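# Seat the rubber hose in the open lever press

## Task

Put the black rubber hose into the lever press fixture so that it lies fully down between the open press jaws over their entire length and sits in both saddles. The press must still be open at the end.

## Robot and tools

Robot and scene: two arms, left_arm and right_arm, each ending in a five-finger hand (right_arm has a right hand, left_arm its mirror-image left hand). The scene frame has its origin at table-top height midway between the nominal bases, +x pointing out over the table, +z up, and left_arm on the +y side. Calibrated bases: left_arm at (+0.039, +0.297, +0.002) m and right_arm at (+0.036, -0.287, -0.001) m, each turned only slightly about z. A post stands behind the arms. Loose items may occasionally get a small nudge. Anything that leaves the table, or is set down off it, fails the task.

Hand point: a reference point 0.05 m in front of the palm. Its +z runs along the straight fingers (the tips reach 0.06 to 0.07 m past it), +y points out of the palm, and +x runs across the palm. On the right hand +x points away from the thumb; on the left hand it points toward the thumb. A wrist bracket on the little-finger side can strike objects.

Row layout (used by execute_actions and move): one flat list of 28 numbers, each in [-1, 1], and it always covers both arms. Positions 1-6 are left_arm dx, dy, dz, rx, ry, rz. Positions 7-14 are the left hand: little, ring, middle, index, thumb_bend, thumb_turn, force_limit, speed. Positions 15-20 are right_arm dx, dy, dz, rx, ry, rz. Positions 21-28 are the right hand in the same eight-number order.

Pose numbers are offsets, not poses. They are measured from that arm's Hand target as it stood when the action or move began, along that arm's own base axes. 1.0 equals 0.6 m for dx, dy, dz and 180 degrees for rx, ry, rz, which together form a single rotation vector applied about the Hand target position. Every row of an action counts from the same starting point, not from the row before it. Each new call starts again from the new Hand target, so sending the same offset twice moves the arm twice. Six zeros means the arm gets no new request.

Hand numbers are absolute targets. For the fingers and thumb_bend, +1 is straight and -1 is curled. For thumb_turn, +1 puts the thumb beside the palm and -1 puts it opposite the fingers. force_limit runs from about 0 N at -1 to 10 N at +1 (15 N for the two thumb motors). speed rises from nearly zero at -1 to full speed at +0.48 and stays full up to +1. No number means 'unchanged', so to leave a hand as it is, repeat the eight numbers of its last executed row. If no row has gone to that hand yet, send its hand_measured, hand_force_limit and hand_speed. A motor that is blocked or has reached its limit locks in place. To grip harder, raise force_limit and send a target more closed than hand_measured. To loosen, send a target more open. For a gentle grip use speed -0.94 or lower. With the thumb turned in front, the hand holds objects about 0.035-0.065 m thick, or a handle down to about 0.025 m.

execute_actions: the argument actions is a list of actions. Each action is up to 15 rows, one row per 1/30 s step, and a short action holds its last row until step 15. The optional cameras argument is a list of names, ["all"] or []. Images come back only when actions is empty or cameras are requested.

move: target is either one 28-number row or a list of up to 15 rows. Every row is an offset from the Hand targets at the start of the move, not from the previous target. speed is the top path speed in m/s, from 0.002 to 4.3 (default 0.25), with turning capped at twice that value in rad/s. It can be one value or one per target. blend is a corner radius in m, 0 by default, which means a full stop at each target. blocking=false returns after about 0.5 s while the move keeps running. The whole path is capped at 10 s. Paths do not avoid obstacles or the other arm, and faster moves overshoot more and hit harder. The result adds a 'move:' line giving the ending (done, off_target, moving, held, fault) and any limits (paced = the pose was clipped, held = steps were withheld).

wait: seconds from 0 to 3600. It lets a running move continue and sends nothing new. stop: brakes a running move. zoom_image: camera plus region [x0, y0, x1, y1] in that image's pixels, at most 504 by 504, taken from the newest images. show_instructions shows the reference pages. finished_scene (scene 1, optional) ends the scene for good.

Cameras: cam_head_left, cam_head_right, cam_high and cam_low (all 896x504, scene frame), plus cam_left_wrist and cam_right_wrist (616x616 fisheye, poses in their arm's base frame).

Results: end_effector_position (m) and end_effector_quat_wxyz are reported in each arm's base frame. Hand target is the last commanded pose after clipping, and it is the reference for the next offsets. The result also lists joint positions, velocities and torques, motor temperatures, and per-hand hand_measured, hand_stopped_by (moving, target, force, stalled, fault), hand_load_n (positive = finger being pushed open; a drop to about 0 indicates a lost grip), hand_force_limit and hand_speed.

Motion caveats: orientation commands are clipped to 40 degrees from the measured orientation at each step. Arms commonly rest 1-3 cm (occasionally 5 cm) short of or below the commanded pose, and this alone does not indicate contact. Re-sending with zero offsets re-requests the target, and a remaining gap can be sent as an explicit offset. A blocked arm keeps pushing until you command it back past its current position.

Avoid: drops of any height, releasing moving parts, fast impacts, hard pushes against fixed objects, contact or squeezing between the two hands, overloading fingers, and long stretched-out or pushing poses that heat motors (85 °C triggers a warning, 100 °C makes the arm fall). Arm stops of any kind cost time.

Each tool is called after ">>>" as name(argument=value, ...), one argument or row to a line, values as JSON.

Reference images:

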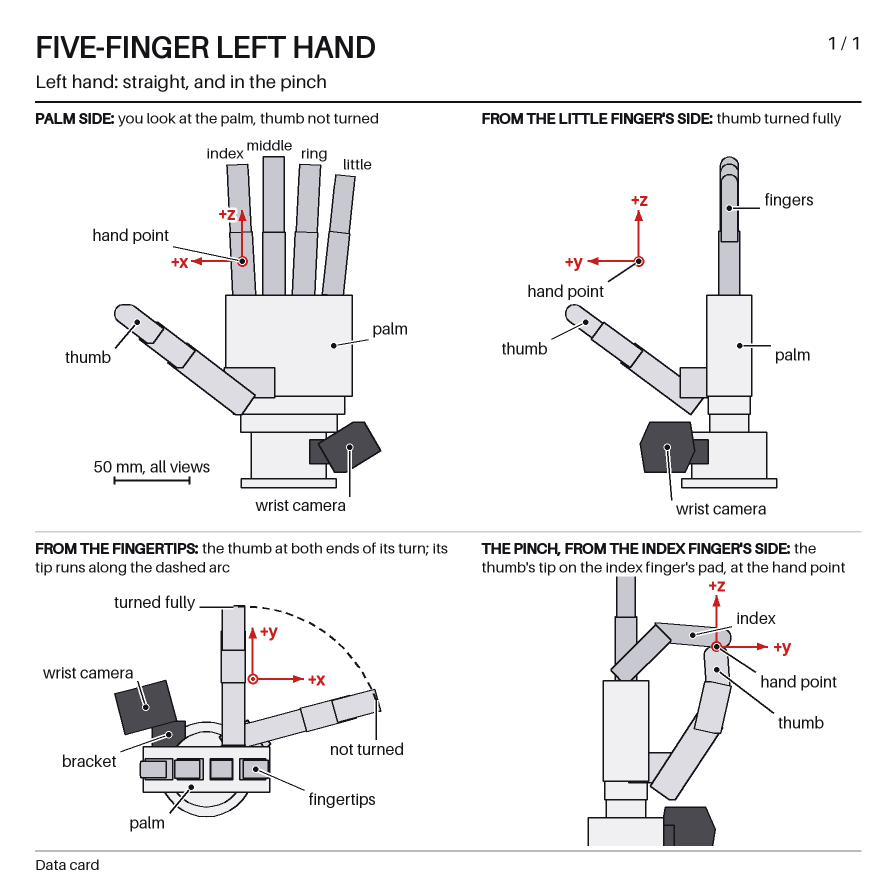

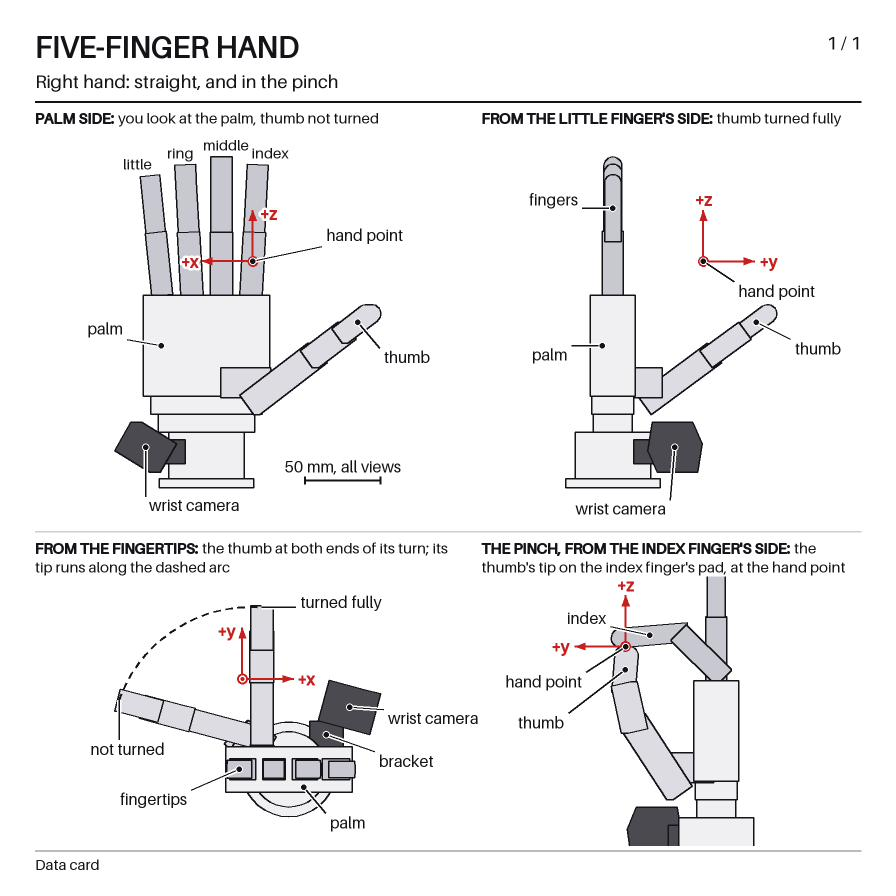

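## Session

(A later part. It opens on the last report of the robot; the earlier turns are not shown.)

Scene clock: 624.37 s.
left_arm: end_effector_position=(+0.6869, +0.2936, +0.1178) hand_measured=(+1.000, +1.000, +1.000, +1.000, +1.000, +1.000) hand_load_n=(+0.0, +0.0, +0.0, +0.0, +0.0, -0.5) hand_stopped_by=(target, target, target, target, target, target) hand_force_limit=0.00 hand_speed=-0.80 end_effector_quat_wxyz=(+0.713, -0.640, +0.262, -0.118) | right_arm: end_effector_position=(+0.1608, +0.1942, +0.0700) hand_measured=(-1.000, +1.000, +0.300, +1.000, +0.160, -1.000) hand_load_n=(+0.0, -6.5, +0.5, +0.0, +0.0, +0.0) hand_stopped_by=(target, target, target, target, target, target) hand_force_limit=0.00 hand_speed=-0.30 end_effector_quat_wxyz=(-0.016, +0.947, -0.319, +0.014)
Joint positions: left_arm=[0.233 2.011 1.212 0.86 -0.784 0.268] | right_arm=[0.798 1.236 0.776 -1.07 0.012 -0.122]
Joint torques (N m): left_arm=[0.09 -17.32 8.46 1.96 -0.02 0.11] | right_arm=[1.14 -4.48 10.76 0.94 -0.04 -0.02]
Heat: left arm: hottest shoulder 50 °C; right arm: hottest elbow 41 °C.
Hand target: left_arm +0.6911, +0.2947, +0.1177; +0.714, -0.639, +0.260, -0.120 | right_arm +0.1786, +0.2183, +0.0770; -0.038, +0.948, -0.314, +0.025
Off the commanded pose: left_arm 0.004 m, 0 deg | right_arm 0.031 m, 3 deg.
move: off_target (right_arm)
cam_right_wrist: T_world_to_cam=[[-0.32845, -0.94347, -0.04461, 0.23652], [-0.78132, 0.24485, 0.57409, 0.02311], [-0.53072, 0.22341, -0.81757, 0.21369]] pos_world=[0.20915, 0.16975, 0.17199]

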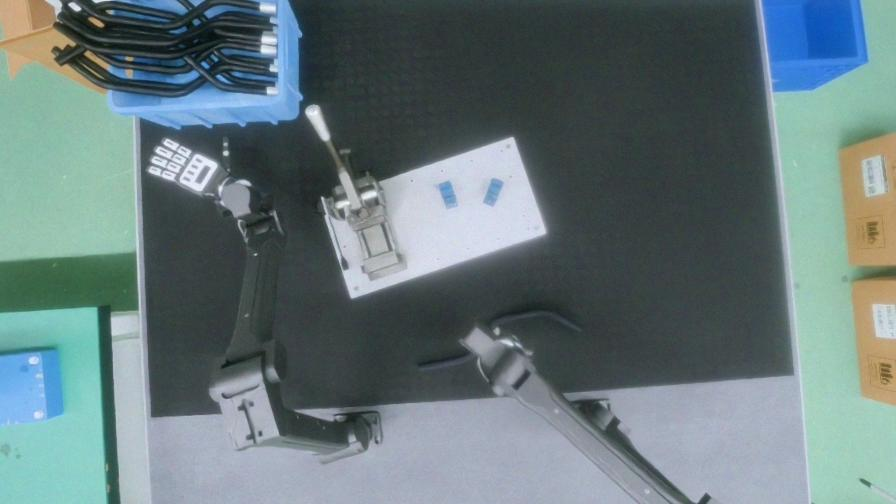

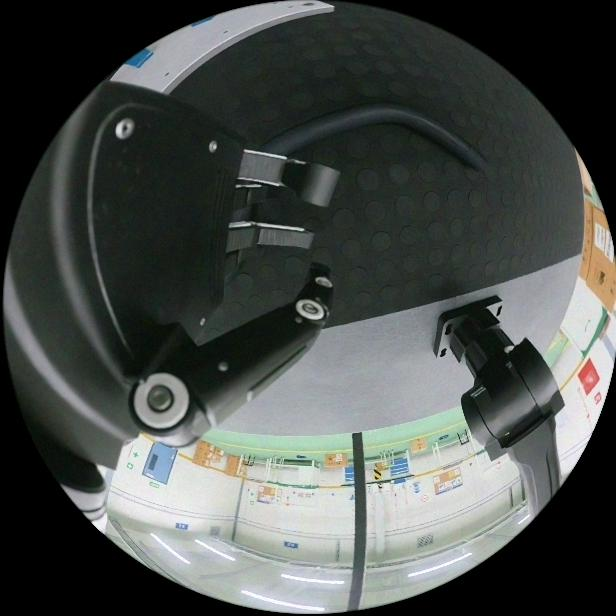

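>>> move(
  target=[0,0,0,0,0,0,1,1,1,1,1,1,0,-0.8,0.02,0.026,0,0,0,0,-1,1,0.3,1,0.16,-1,0,-0.3],
  speed=0.06,
  cameras=["cam_high", "cam_low", "cam_head_left","cam_head_right"],
)

>>> zoom_image(
  camera="cam_high",
  region=[400, 280, 600, 390],
)

>>> zoom_image(
  camera="cam_low",
  region=[360, 220, 440, 280],
)

>>> zoom_image(
  camera="cam_head_right",
  region=[340, 250, 500, 350],
)

Scene clock: 638.03 s.
left_arm: end_effector_position=(+0.6869, +0.2936, +0.1178) hand_measured=(+1.000, +1.000, +1.000, +1.000, +1.000, +1.000) hand_load_n=(+0.0, +0.0, +0.0, +0.0, +0.0, -0.5) hand_stopped_by=(target, target, target, target, target, target) hand_force_limit=0.00 hand_speed=-0.80 end_effector_quat_wxyz=(+0.713, -0.640, +0.262, -0.118) | right_arm: end_effector_position=(+0.1671, +0.2025, +0.0752) hand_measured=(-1.000, +0.998, +0.300, +1.000, +0.160, -1.000) hand_load_n=(+0.0, -10.0, +0.0, -0.5, +0.0, +0.0) hand_stopped_by=(target, target, target, target, target, target) hand_force_limit=0.00 hand_speed=-0.30 end_effector_quat_wxyz=(-0.006, +0.947, -0.322, +0.010)
Joint positions: left_arm=[0.233 2.011 1.212 0.86 -0.784 0.268] | right_arm=[0.802 1.275 0.821 -1.097 0.013 -0.113]
Joint torques (N m): left_arm=[-0.38 -17.44 8.42 2.02 0.01 0.11] | right_arm=[1.32 -4.19 10.95 1.94 -0.06 -0.04]
Heat: left arm: hottest shoulder 50 °C; right arm: hottest elbow 40 °C.
Hand target: left_arm +0.6911, +0.2947, +0.1177; +0.714, -0.639, +0.260, -0.120 | right_arm +0.1905, +0.2339, +0.0769; -0.038, +0.949, -0.313, +0.024
Off the commanded pose: left_arm 0.004 m, 0 deg | right_arm 0.039 m, 4 deg.
move: off_target (right_arm)
Images, in order (width x height): cam_head_left 896x504, cam_head_right 896x504, cam_high 896x504, cam_low 896x504.

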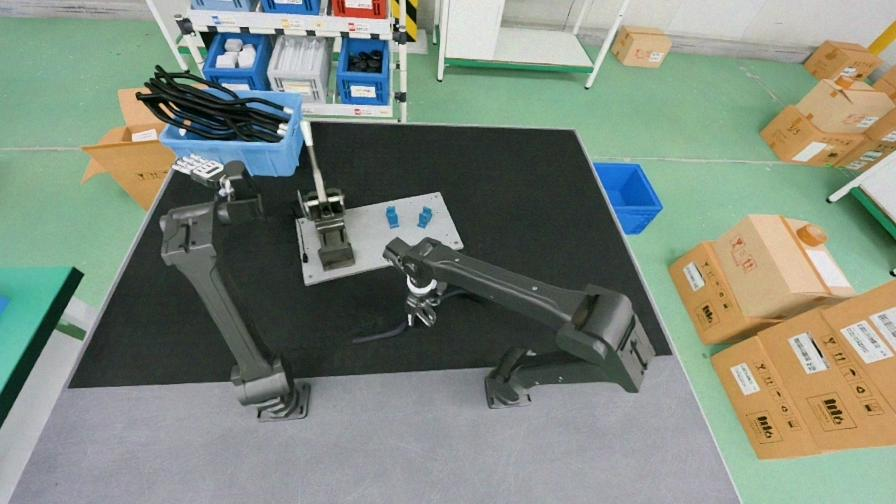

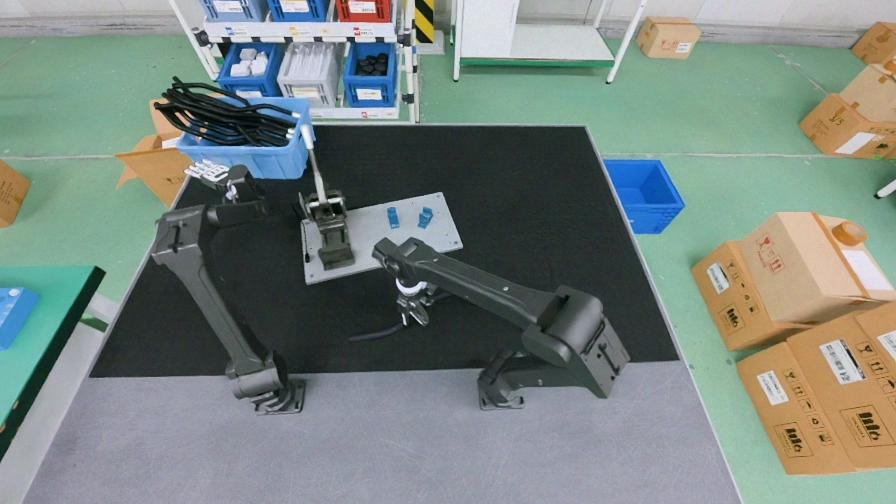

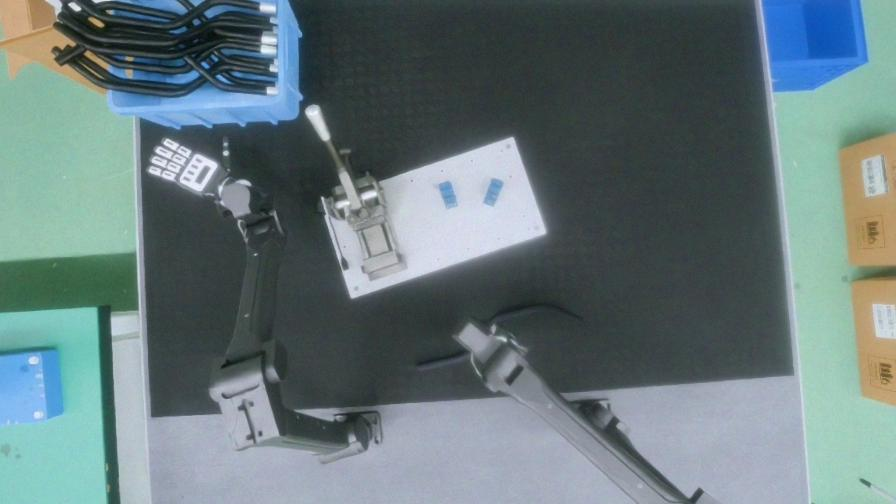

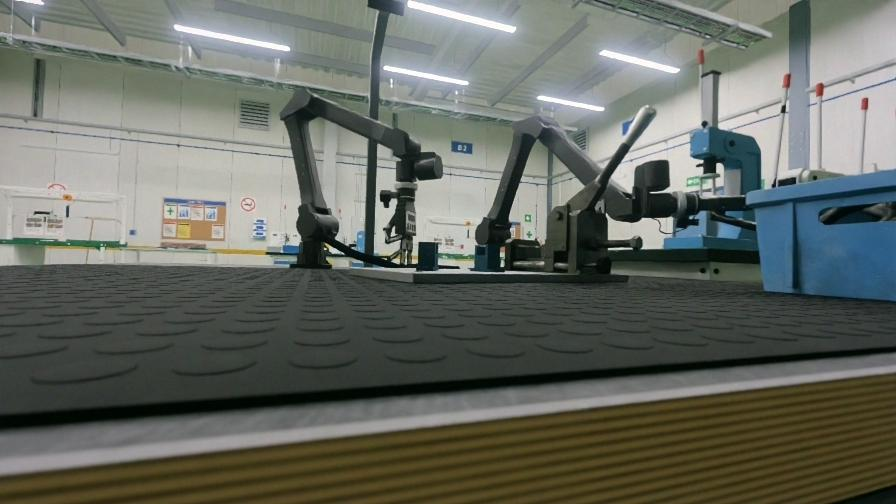

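Scaled by 2.520 from the camera's image (finer frame: 1280x720).

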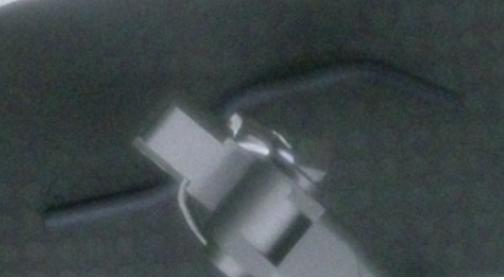

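Scaled by 6.300 from the camera's image (finer frame: 1280x720).

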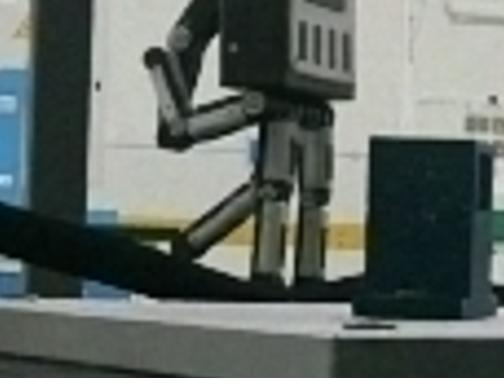

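Scaled by 3.150 from the camera's image (finer frame: 1280x720).

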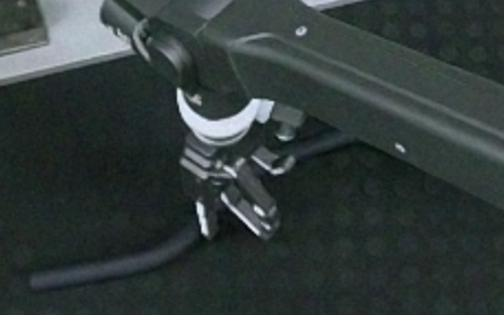

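>>> move(
  target=[0,0,0,0,0,0,1,1,1,1,1,1,0,-0.8,-0.02,-0.026,0,0,0,0,-1,1,0.3,1,0.16,-1,0,-0.3],
  speed=0.03,
  cameras=["cam_low"],
)

>>> zoom_image(
  camera="cam_low",
  region=[280, 200, 480, 290],
)

Scene clock: 646.43 s.
left_arm: end_effector_position=(+0.6869, +0.2936, +0.1178) hand_measured=(+1.000, +1.000, +1.000, +1.000, +1.000, +1.000) hand_load_n=(+0.0, +0.0, +0.0, +0.0, +0.0, +0.0) hand_stopped_by=(target, target, target, target, target, target) hand_force_limit=0.00 hand_speed=-0.80 end_effector_quat_wxyz=(+0.713, -0.640, +0.262, -0.118) | right_arm: end_effector_position=(+0.1681, +0.2030, +0.0767) hand_measured=(-1.000, +1.000, +0.300, +1.000, +0.160, -1.000) hand_load_n=(+0.0, -5.0, +0.0, +0.0, +0.0, +0.0) hand_stopped_by=(target, target, target, target, target, target) hand_force_limit=0.00 hand_speed=-0.30 end_effector_quat_wxyz=(-0.010, +0.946, -0.322, +0.013)
Joint positions: left_arm=[0.233 2.011 1.212 0.86 -0.784 0.268] | right_arm=[0.802 1.269 0.821 -1.094 0.015 -0.113]
Joint torques (N m): left_arm=[-0.09 -17.38 8.5 1.96 0 0.12] | right_arm=[0.91 -7.59 7.68 1.76 -0.12 -0.11]
Heat: left arm: hottest shoulder 50 °C; right arm: hottest elbow 40 °C.
Hand target: left_arm +0.6911, +0.2947, +0.1177; +0.714, -0.639, +0.260, -0.120 | right_arm +0.1786, +0.2184, +0.0769; -0.038, +0.949, -0.313, +0.025
Off the commanded pose: left_arm 0.004 m, 0 deg | right_arm 0.018 m, 4 deg.
move: off_target (right_arm)

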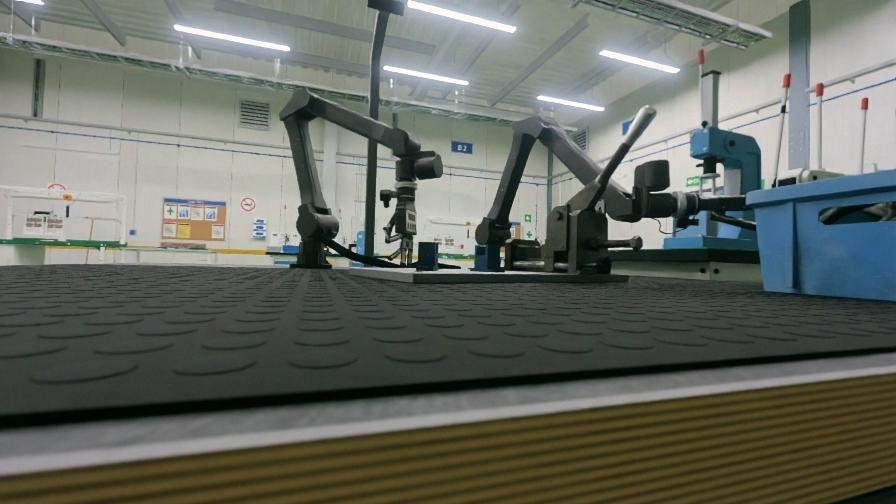

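Scaled by 2.520 from the camera's image (finer frame: 1280x720).

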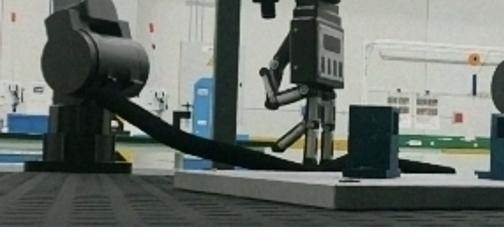

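>>> move(
  target=[0,0,0,0,0,0,1,1,1,1,1,1,0,-0.8,-0.01,-0.013,0,0,0,0,-1,1,0.3,1,0.16,-1,0,-0.3],
  speed=0.03,
  cameras=["cam_low"],
)

>>> zoom_image(
  camera="cam_low",
  region=[280, 200, 480, 290],
)

Scene clock: 653.10 s.
left_arm: end_effector_position=(+0.6869, +0.2936, +0.1178) hand_measured=(+1.000, +1.000, +1.000, +1.000, +1.000, +1.000) hand_load_n=(+0.0, +0.0, +0.0, +0.0, +0.0, +0.0) hand_stopped_by=(target, target, target, target, target, target) hand_force_limit=0.00 hand_speed=-0.80 end_effector_quat_wxyz=(+0.713, -0.640, +0.262, -0.118) | right_arm: end_effector_position=(+0.1751, +0.2103, +0.0787) hand_measured=(-1.000, +1.000, +0.300, +1.000, +0.160, -1.000) hand_load_n=(+0.0, +0.0, +0.0, +0.0, -0.5, +0.0) hand_stopped_by=(target, target, target, target, target, target) hand_force_limit=0.00 hand_speed=-0.30 end_effector_quat_wxyz=(-0.032, +0.946, -0.322, +0.023)
Joint positions: left_arm=[0.233 2.011 1.212 0.86 -0.784 0.268] | right_arm=[0.802 1.254 0.821 -1.06 0.015 -0.113]
Joint torques (N m): left_arm=[-0.21 -17.49 8.53 1.94 -0.01 0.1] | right_arm=[0.67 -8.35 6.05 0.54 -0.1 -0.13]
Heat: left arm: hottest shoulder 50 °C; right arm: hottest elbow 39 °C.
Hand target: left_arm +0.6911, +0.2947, +0.1177; +0.714, -0.639, +0.260, -0.120 | right_arm +0.1726, +0.2105, +0.0770; -0.038, +0.949, -0.313, +0.025
Off the commanded pose: left_arm 0.004 m, 0 deg | right_arm 0.003 m, 1 deg.
move: done

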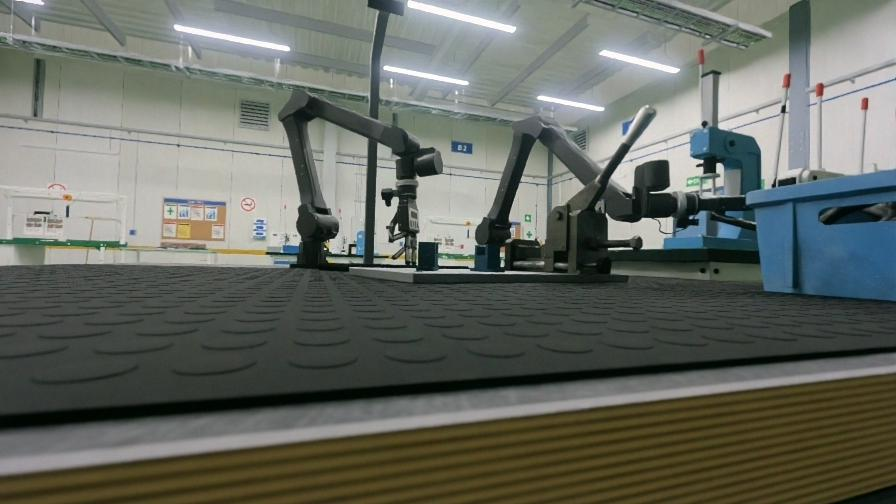

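Scaled by 2.520 from the camera's image (finer frame: 1280x720).

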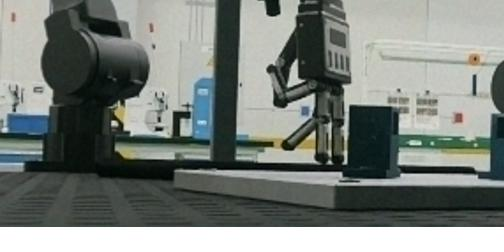

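>>> move(
  target=[0,0,0,0,0,0,1,1,1,1,1,1,0,-0.8,0,0,0.1,0,0,0,-1,1,0.3,1,0.16,-1,0,-0.3],
  speed=0.1,
  cameras=["cam_low", "cam_high", "cam_right_wrist"],
)

>>> zoom_image(
  camera="cam_high",
  region=[400, 280, 600, 390],
)

Scene clock: 661.50 s.
left_arm: end_effector_position=(+0.6869, +0.2936, +0.1178) hand_measured=(+1.000, +1.000, +1.000, +1.000, +1.000, +1.000) hand_load_n=(+0.0, +0.0, +0.0, +0.0, +0.0, +0.0) hand_stopped_by=(target, target, target, target, target, target) hand_force_limit=0.00 hand_speed=-0.80 end_effector_quat_wxyz=(+0.713, -0.640, +0.262, -0.118) | right_arm: end_effector_position=(+0.1659, +0.2008, +0.1225) hand_measured=(-1.000, +1.000, +0.300, +1.000, +0.160, -1.000) hand_load_n=(+0.0, +0.0, +0.0, +0.0, +0.0, +0.0) hand_stopped_by=(target, target, target, target, target, target) hand_force_limit=0.00 hand_speed=-0.30 end_effector_quat_wxyz=(-0.023, +0.946, -0.322, +0.019)
Joint positions: left_arm=[0.233 2.011 1.212 0.86 -0.784 0.268] | right_arm=[0.802 1.185 0.886 -1.213 0.015 -0.113]
Joint torques (N m): left_arm=[-0.15 -17.38 8.44 2.02 -0.01 0.11] | right_arm=[0.67 -7.18 10.11 -0.35 -0.11 -0.13]
Heat: left arm: hottest shoulder 50 °C; right arm: hottest elbow 39 °C.
Hand target: left_arm +0.6911, +0.2947, +0.1177; +0.714, -0.639, +0.260, -0.120 | right_arm +0.1726, +0.2105, +0.1369; -0.038, +0.949, -0.313, +0.025
Off the commanded pose: left_arm 0.004 m, 0 deg | right_arm 0.019 m, 2 deg.
move: off_target (right_arm)
cam_right_wrist: T_world_to_cam=[[-0.33318, -0.94098, -0.05953, 0.24891], [-0.78753, 0.24302, 0.56633, -0.0022], [-0.51844, 0.23557, -0.82202, 0.25391]] pos_world=[0.21283, 0.17494, 0.22479]
Images, in order (width x height): cam_high 896x504, cam_low 896x504, cam_right_wrist 616x616.

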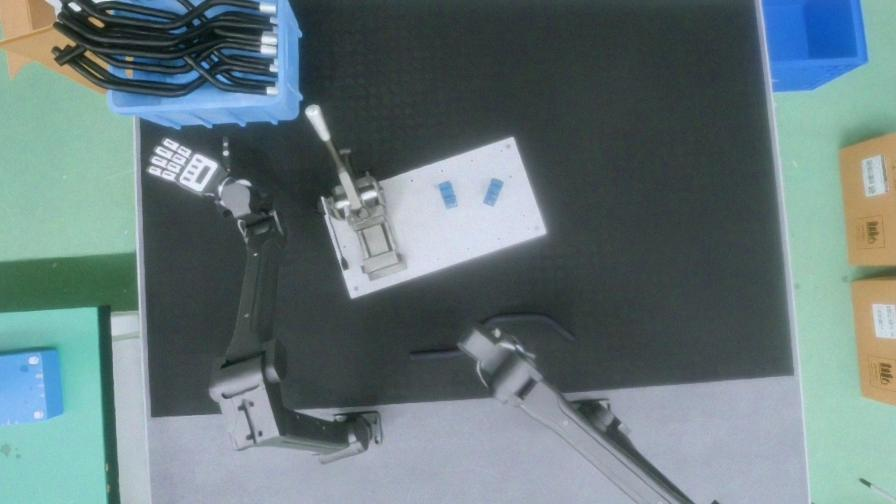

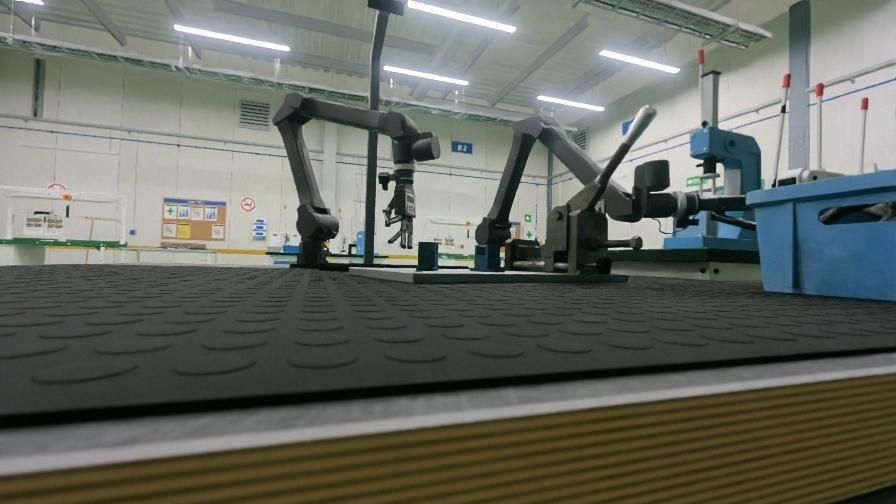

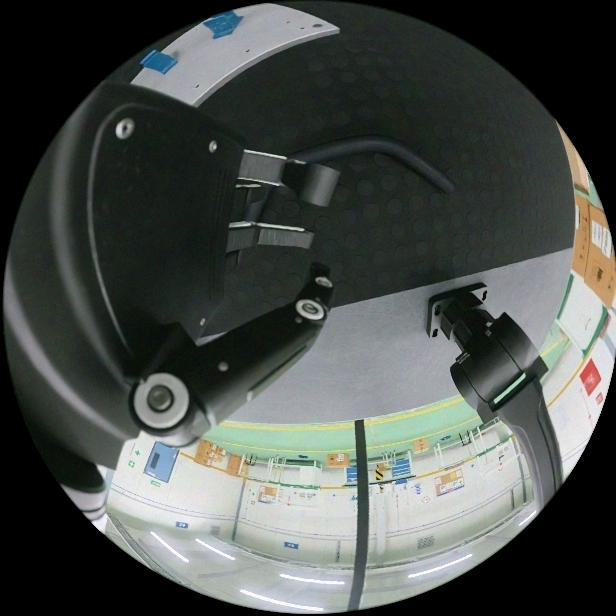

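Scaled by 2.520 from the camera's image (finer frame: 1280x720).

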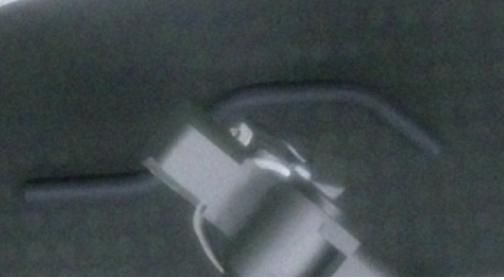

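>>> move(
  target=[0,0,0,0,0,0,1,1,1,1,1,1,0,-0.8,0.2623,-0.5508,0.1885,0.1648,-0.3343,-0.2588,1,1,0.4,0.4,0.28,-1,0,-0.3],
  cameras=["cam_high","cam_head_left","cam_right_wrist"],
)

>>> zoom_image(
  camera="cam_high",
  region=[400, 280, 600, 390],
)

>>> zoom_image(
  camera="cam_head_left",
  region=[340, 270, 520, 360],
)

Scene clock: 693.50 s.
left_arm: end_effector_position=(+0.6869, +0.2936, +0.1178) hand_measured=(+1.000, +1.000, +1.000, +1.000, +1.000, +1.000) hand_load_n=(+0.0, -0.5, +0.0, +0.0, +0.0, +0.0) hand_stopped_by=(target, target, target, target, target, target) hand_force_limit=0.00 hand_speed=-0.80 end_effector_quat_wxyz=(+0.713, -0.640, +0.262, -0.118) | right_arm: end_effector_position=(+0.3296, -0.1178, +0.2564) hand_measured=(+1.000, +1.000, +0.400, +0.400, +0.280, -1.000) hand_load_n=(+0.0, +0.0, +0.0, +0.0, +0.0, +0.0) hand_stopped_by=(target, target, target, target, target, target) hand_force_limit=0.00 hand_speed=-0.30 end_effector_quat_wxyz=(-0.394, +0.585, -0.573, +0.417)
Joint positions: left_arm=[0.233 2.011 1.212 0.86 -0.784 0.268] | right_arm=[-0.706 0.685 0.657 -0.411 -0.639 -0.312]
Joint torques (N m): left_arm=[-0.09 -17.55 8.4 2 0.01 0.13] | right_arm=[-0.44 -1.08 7.68 1.91 -0.31 0.12]
Motor temperatures (°C): left_arm=[28 50 40 30 26 24] | right_arm=[33 33 42 27 30 27]
Heat: left arm: hottest shoulder 50 °C; right arm: hottest elbow 42 °C.
Hand target: left_arm +0.6911, +0.2947, +0.1177; +0.714, -0.639, +0.260, -0.120 | right_arm +0.3299, -0.1200, +0.2499; -0.396, +0.580, -0.579, +0.415
Off the commanded pose: left_arm 0.004 m, 0 deg | right_arm 0.007 m, 1 deg.
move: done
cam_right_wrist: T_world_to_cam=[[-0.31491, -0.33987, -0.88618, 0.28825], [-0.64494, 0.76164, -0.06293, 0.30376], [0.69634, 0.55172, -0.45904, 0.06772]] pos_world=[0.23952, -0.17074, 0.30565]
Images, in order (width x height): cam_head_left 896x504, cam_high 896x504, cam_right_wrist 616x616.

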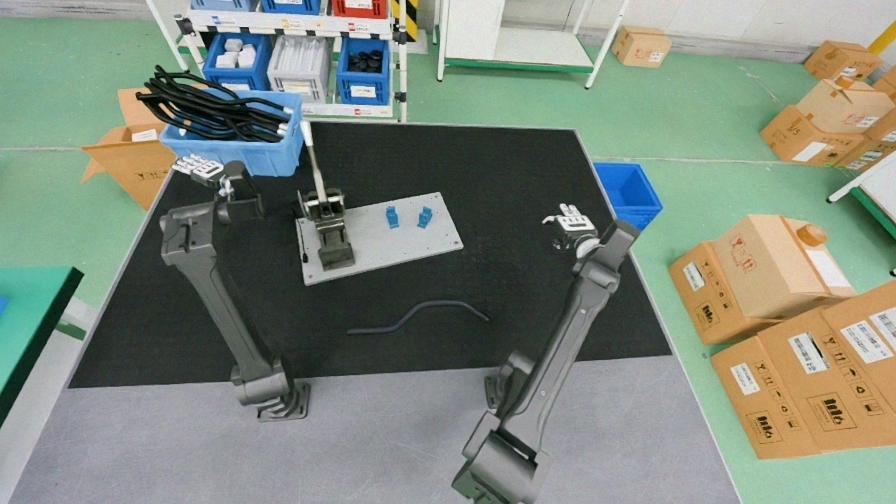

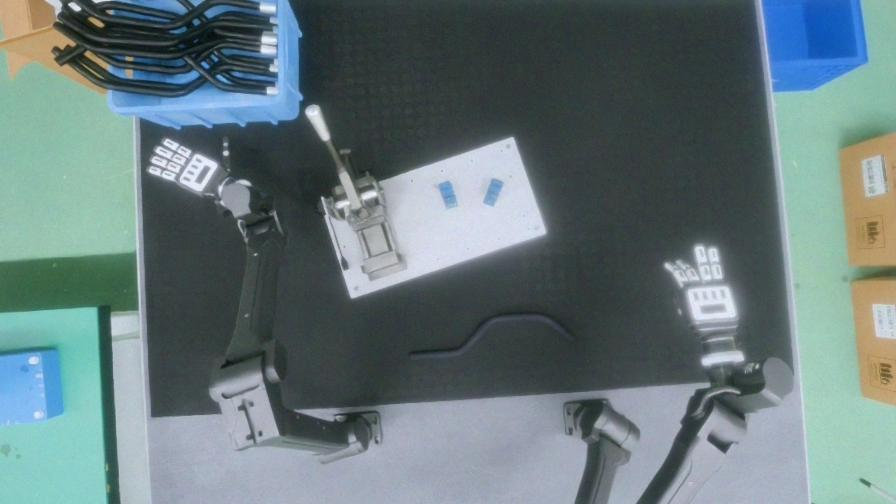

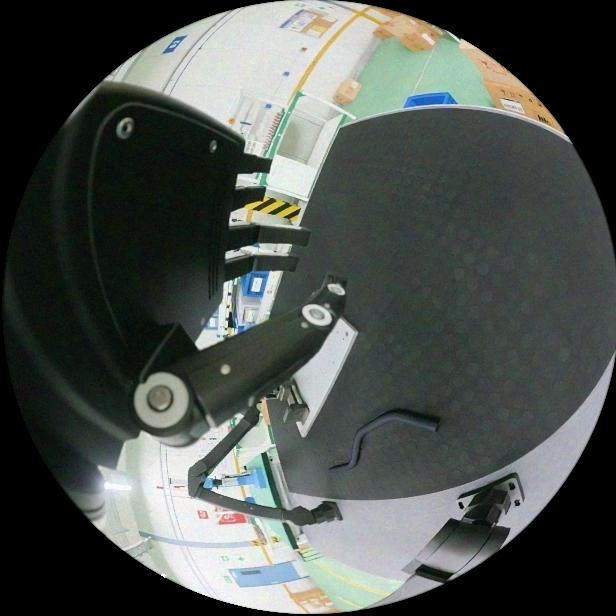

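Scaled by 2.520 from the camera's image (finer frame: 1280x720).

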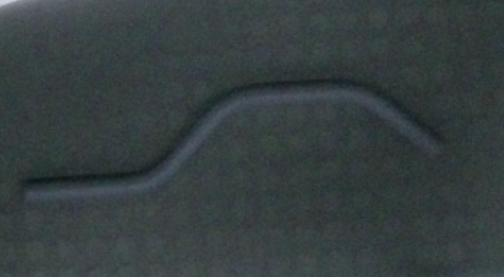

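Scaled by 2.800 from the camera's image (finer frame: 1280x720).

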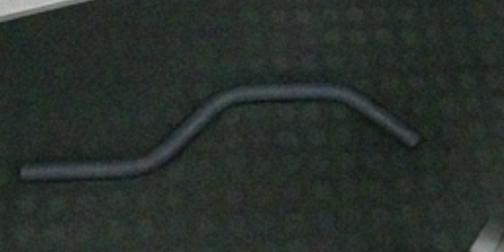

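>>> move(
  target=[0,0,0,0,0,0,1,1,1,1,1,1,0,-0.8,-0.1872,0.6197,-0.1665,-0.0107,0.0264,0.2442,1,1,0.45,0.4,0.36,-1,0,-0.3],
  cameras=["cam_high","cam_low","cam_right_wrist"],
)

>>> zoom_image(
  camera="cam_right_wrist",
  region=[220, 160, 480, 420],
)

Scene clock: 766.83 s.
left_arm: end_effector_position=(+0.6869, +0.2936, +0.1178) hand_measured=(+1.000, +1.000, +1.000, +1.000, +1.000, +1.000) hand_load_n=(+0.0, +0.0, +0.0, +0.0, +0.0, +0.0) hand_stopped_by=(target, target, target, target, target, target) hand_force_limit=0.00 hand_speed=-0.80 end_effector_quat_wxyz=(+0.713, -0.640, +0.262, -0.118) | right_arm: end_effector_position=(+0.2175, +0.2506, +0.1517) hand_measured=(+1.000, +1.000, +0.450, +0.400, +0.360, -1.000) hand_load_n=(+0.0, +0.0, +0.0, +0.0, +0.0, +0.0) hand_stopped_by=(target, target, target, target, target, target) hand_force_limit=0.00 hand_speed=-0.30 end_effector_quat_wxyz=(-0.484, +0.781, -0.325, +0.223)
Joint positions: left_arm=[0.233 2.011 1.212 0.86 -0.784 0.268] | right_arm=[0.793 0.566 0.387 -0.268 0.043 -0.017]
Joint torques (N m): left_arm=[-0.44 -17.49 8.54 1.89 -0.01 0.11] | right_arm=[0.26 -0.38 7.95 2.03 0.09 0.07]
Heat: left arm: hottest shoulder 50 °C; right arm: hottest elbow 39 °C.
Hand target: left_arm +0.6911, +0.2947, +0.1177; +0.714, -0.639, +0.260, -0.120 | right_arm +0.2176, +0.2519, +0.1501; -0.489, +0.777, -0.328, +0.223
Off the commanded pose: left_arm 0.004 m, 0 deg | right_arm 0.002 m, 1 deg.
move: done
cam_right_wrist: T_world_to_cam=[[-0.05565, -0.52074, -0.8519, 0.26911], [-0.99474, 0.10244, 0.00237, 0.17558], [0.08603, 0.84755, -0.5237, -0.03725]] pos_world=[0.19283, 0.15372, 0.20933]

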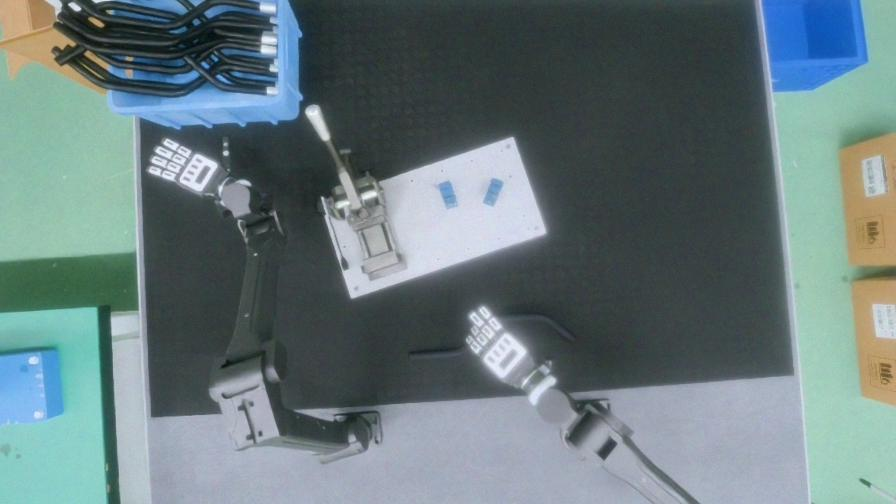

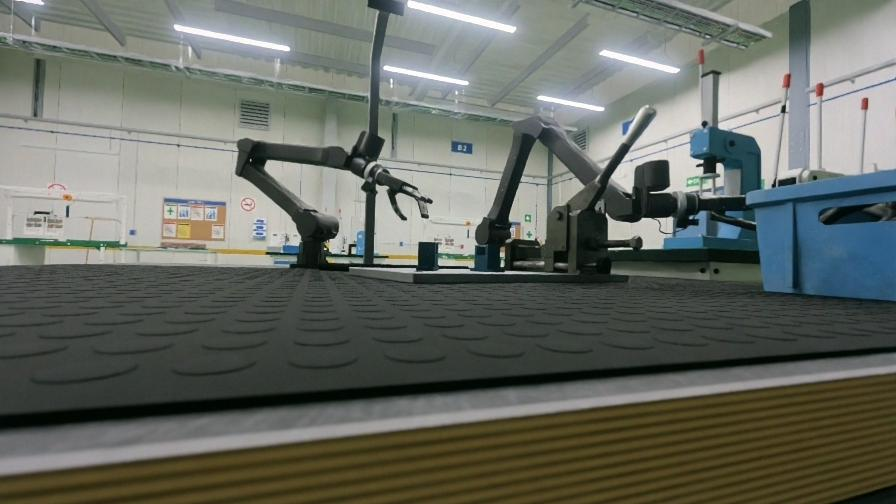

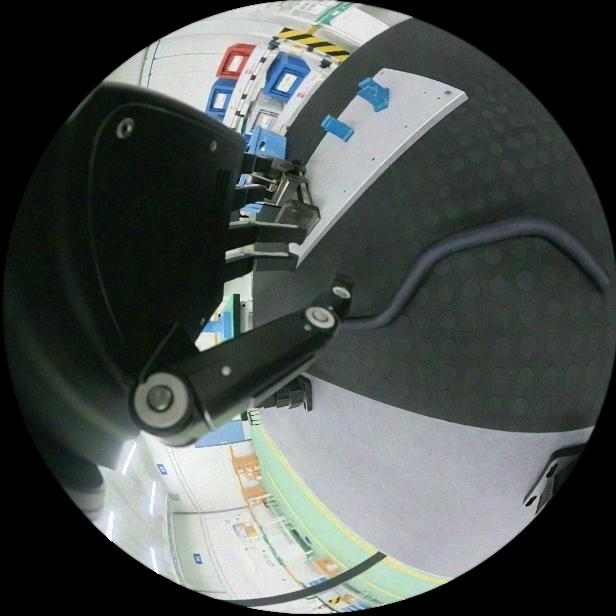

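Scaled by 1.938 from the camera's image (finer frame: 880x880).

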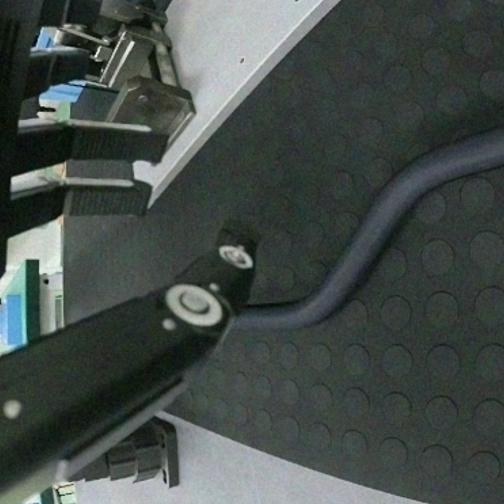

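>>> move(
  target=[0,0,0,0,0,0,1,1,1,1,1,1,0,-0.8,0.003,0.003,-0.175,0,0,0,1,1,0.45,0.4,0.36,-1,0,-0.3],
  speed=0.15,
  cameras=["cam_low","cam_right_wrist"],
)

>>> zoom_image(
  camera="cam_right_wrist",
  region=[220, 160, 480, 420],
)

>>> zoom_image(
  camera="cam_low",
  region=[320, 200, 460, 290],
)

Scene clock: 777.07 s.
left_arm: end_effector_position=(+0.6869, +0.2936, +0.1178) hand_measured=(+1.000, +1.000, +1.000, +1.000, +1.000, +1.000) hand_load_n=(+0.0, +0.0, +0.0, -0.5, +0.0, +0.0) hand_stopped_by=(target, target, target, target, target, target) hand_force_limit=0.00 hand_speed=-0.80 end_effector_quat_wxyz=(+0.713, -0.640, +0.262, -0.118) | right_arm: end_effector_position=(+0.2207, +0.2539, +0.0470) hand_measured=(+1.000, +1.000, +0.450, +0.400, +0.360, -1.000) hand_load_n=(+0.0, +0.0, +0.0, +0.0, +0.0, +0.0) hand_stopped_by=(target, target, target, target, target, target) hand_force_limit=0.00 hand_speed=-0.30 end_effector_quat_wxyz=(-0.486, +0.780, -0.325, +0.224)
Joint positions: left_arm=[0.233 2.011 1.212 0.86 -0.784 0.268] | right_arm=[0.793 0.852 0.163 0.246 0.044 -0.016]
Joint torques (N m): left_arm=[-0.21 -17.44 8.55 1.96 0.01 0.12] | right_arm=[0.21 -1.38 6.43 2.03 0.08 0.08]
Heat: left arm: hottest shoulder 50 °C; right arm: hottest elbow 39 °C.
Hand target: left_arm +0.6911, +0.2947, +0.1177; +0.714, -0.639, +0.260, -0.120 | right_arm +0.2195, +0.2537, +0.0452; -0.489, +0.777, -0.328, +0.223
Off the commanded pose: left_arm 0.004 m, 0 deg | right_arm 0.002 m, 1 deg.
move: done
cam_right_wrist: T_world_to_cam=[[-0.05379, -0.51778, -0.85382, 0.18075], [-0.99467, 0.10308, 0.00015, 0.17862], [0.08794, 0.84928, -0.52056, -0.09601]] pos_world=[0.19583, 0.15672, 0.10433]

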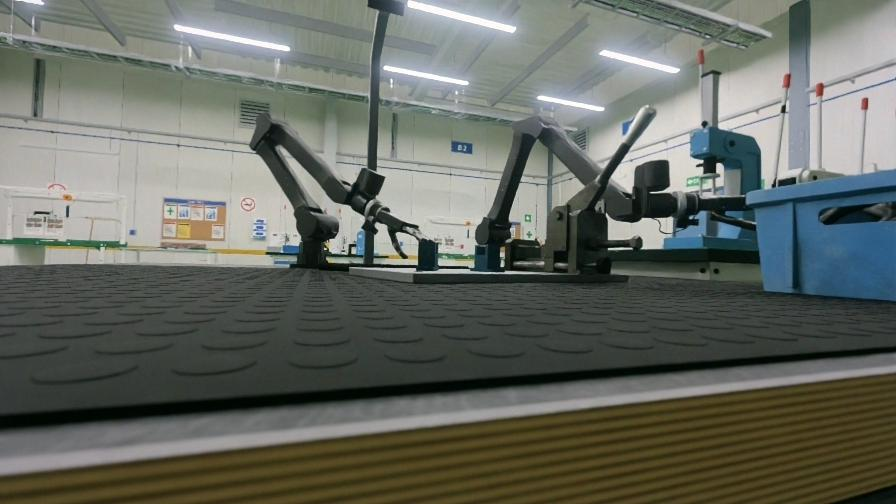

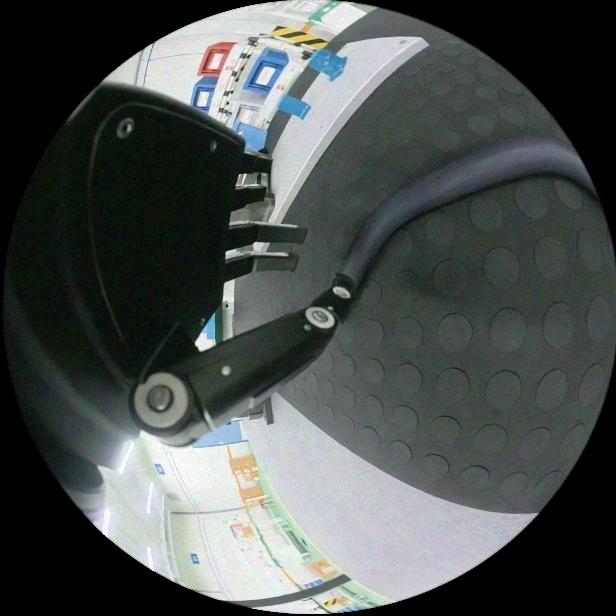

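Scaled by 1.938 from the camera's image (finer frame: 880x880).

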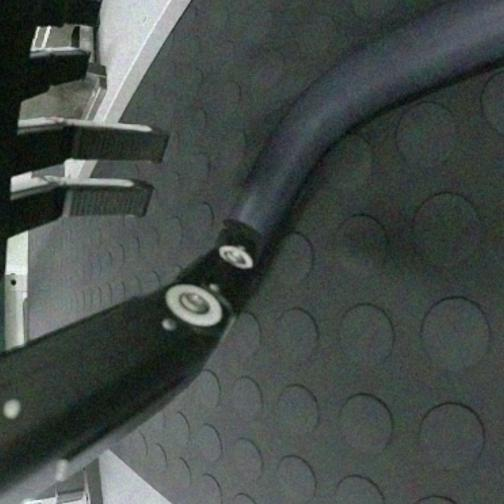

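Scaled by 3.600 from the camera's image (finer frame: 1280x720).

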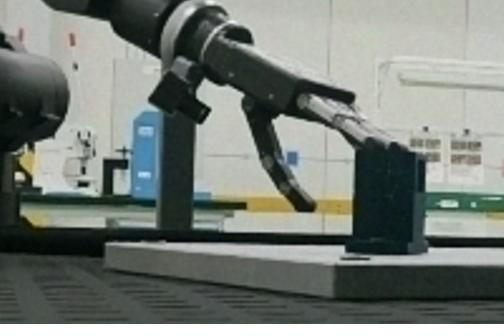

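>>> move(
  target=[0,0,0,0,0,0,1,1,1,1,1,1,0,-0.8,0.006,0.006,-0.0417,0,0,0,1,1,0.45,0.4,0.36,-1,0,-0.3],
  speed=0.08,
  cameras=["cam_low","cam_right_wrist"],
)

>>> zoom_image(
  camera="cam_right_wrist",
  region=[220, 160, 480, 420],
)

>>> zoom_image(
  camera="cam_low",
  region=[360, 220, 440, 280],
)

Scene clock: 791.30 s.
left_arm: end_effector_position=(+0.6869, +0.2936, +0.1178) hand_measured=(+1.000, +1.000, +1.000, +1.000, +1.000, +1.000) hand_load_n=(+0.0, +0.0, +0.0, +0.0, +0.0, -0.5) hand_stopped_by=(target, target, target, target, target, target) hand_force_limit=0.00 hand_speed=-0.80 end_effector_quat_wxyz=(+0.713, -0.640, +0.262, -0.118) | right_arm: end_effector_position=(+0.2249, +0.2581, +0.0218) hand_measured=(+1.000, +1.000, +0.450, +0.400, +0.360, -1.000) hand_load_n=(+0.0, +0.0, +0.0, +0.0, +0.0, +0.0) hand_stopped_by=(target, target, target, target, target, target) hand_force_limit=0.00 hand_speed=-0.30 end_effector_quat_wxyz=(-0.486, +0.780, -0.325, +0.224)
Joint positions: left_arm=[0.233 2.011 1.212 0.86 -0.784 0.268] | right_arm=[0.793 1.031 0.135 0.454 0.044 -0.016]
Joint torques (N m): left_arm=[-0.15 -17.38 8.46 1.96 0 0.13] | right_arm=[0.21 -2.37 5.27 2.02 0.07 0.08]
Heat: left arm: hottest shoulder 51 °C; right arm: hottest elbow 39 °C.
Hand target: left_arm +0.6911, +0.2947, +0.1177; +0.714, -0.639, +0.260, -0.120 | right_arm +0.2230, +0.2572, +0.0200; -0.489, +0.777, -0.328, +0.223
Off the commanded pose: left_arm 0.004 m, 0 deg | right_arm 0.003 m, 1 deg.
move: done
cam_right_wrist: T_world_to_cam=[[-0.0531, -0.51715, -0.85425, 0.1614], [-0.99467, 0.10307, -0.00056, 0.18242], [0.08833, 0.84967, -0.51987, -0.1134]] pos_world=[0.20003, 0.16102, 0.07903]

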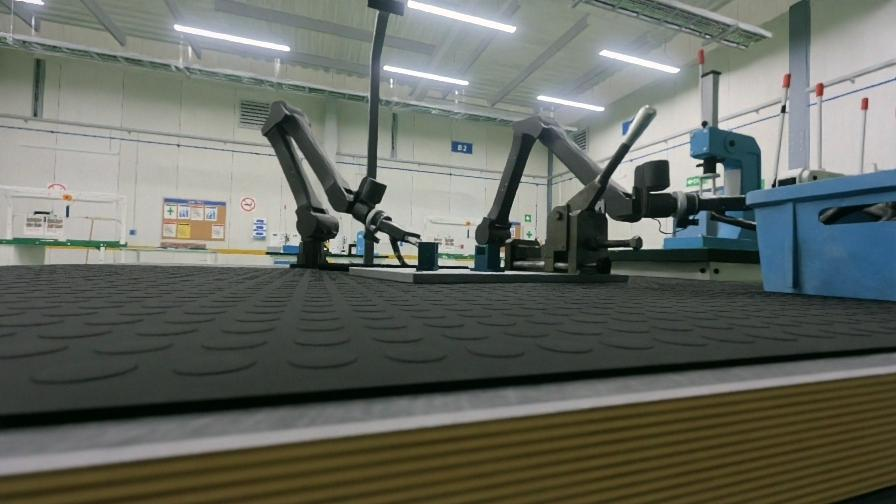

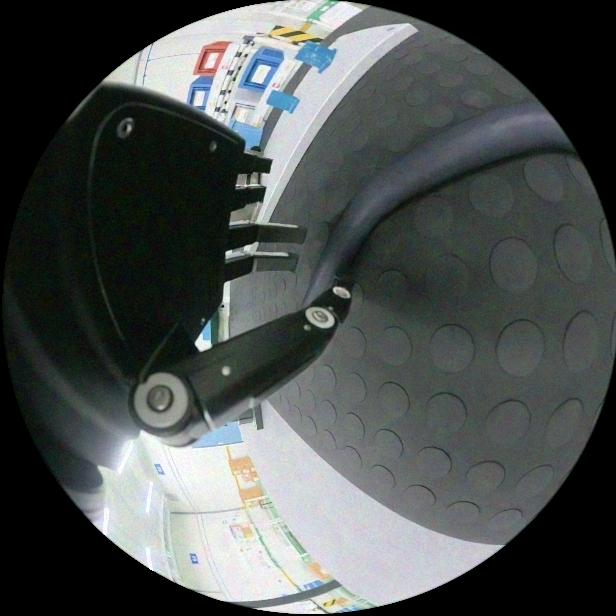

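Scaled by 1.938 from the camera's image (finer frame: 880x880).

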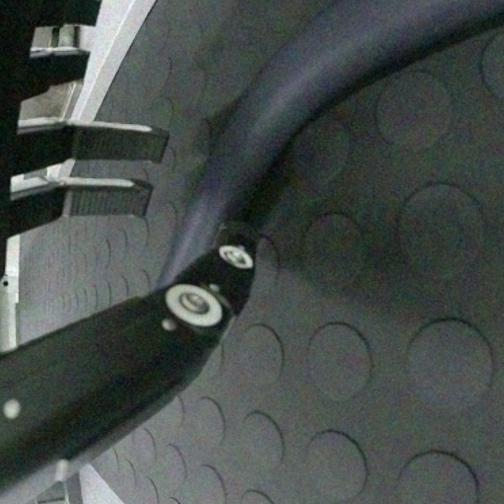

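Scaled by 6.300 from the camera's image (finer frame: 1280x720).

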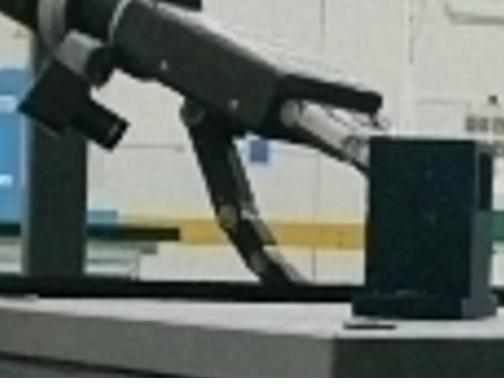

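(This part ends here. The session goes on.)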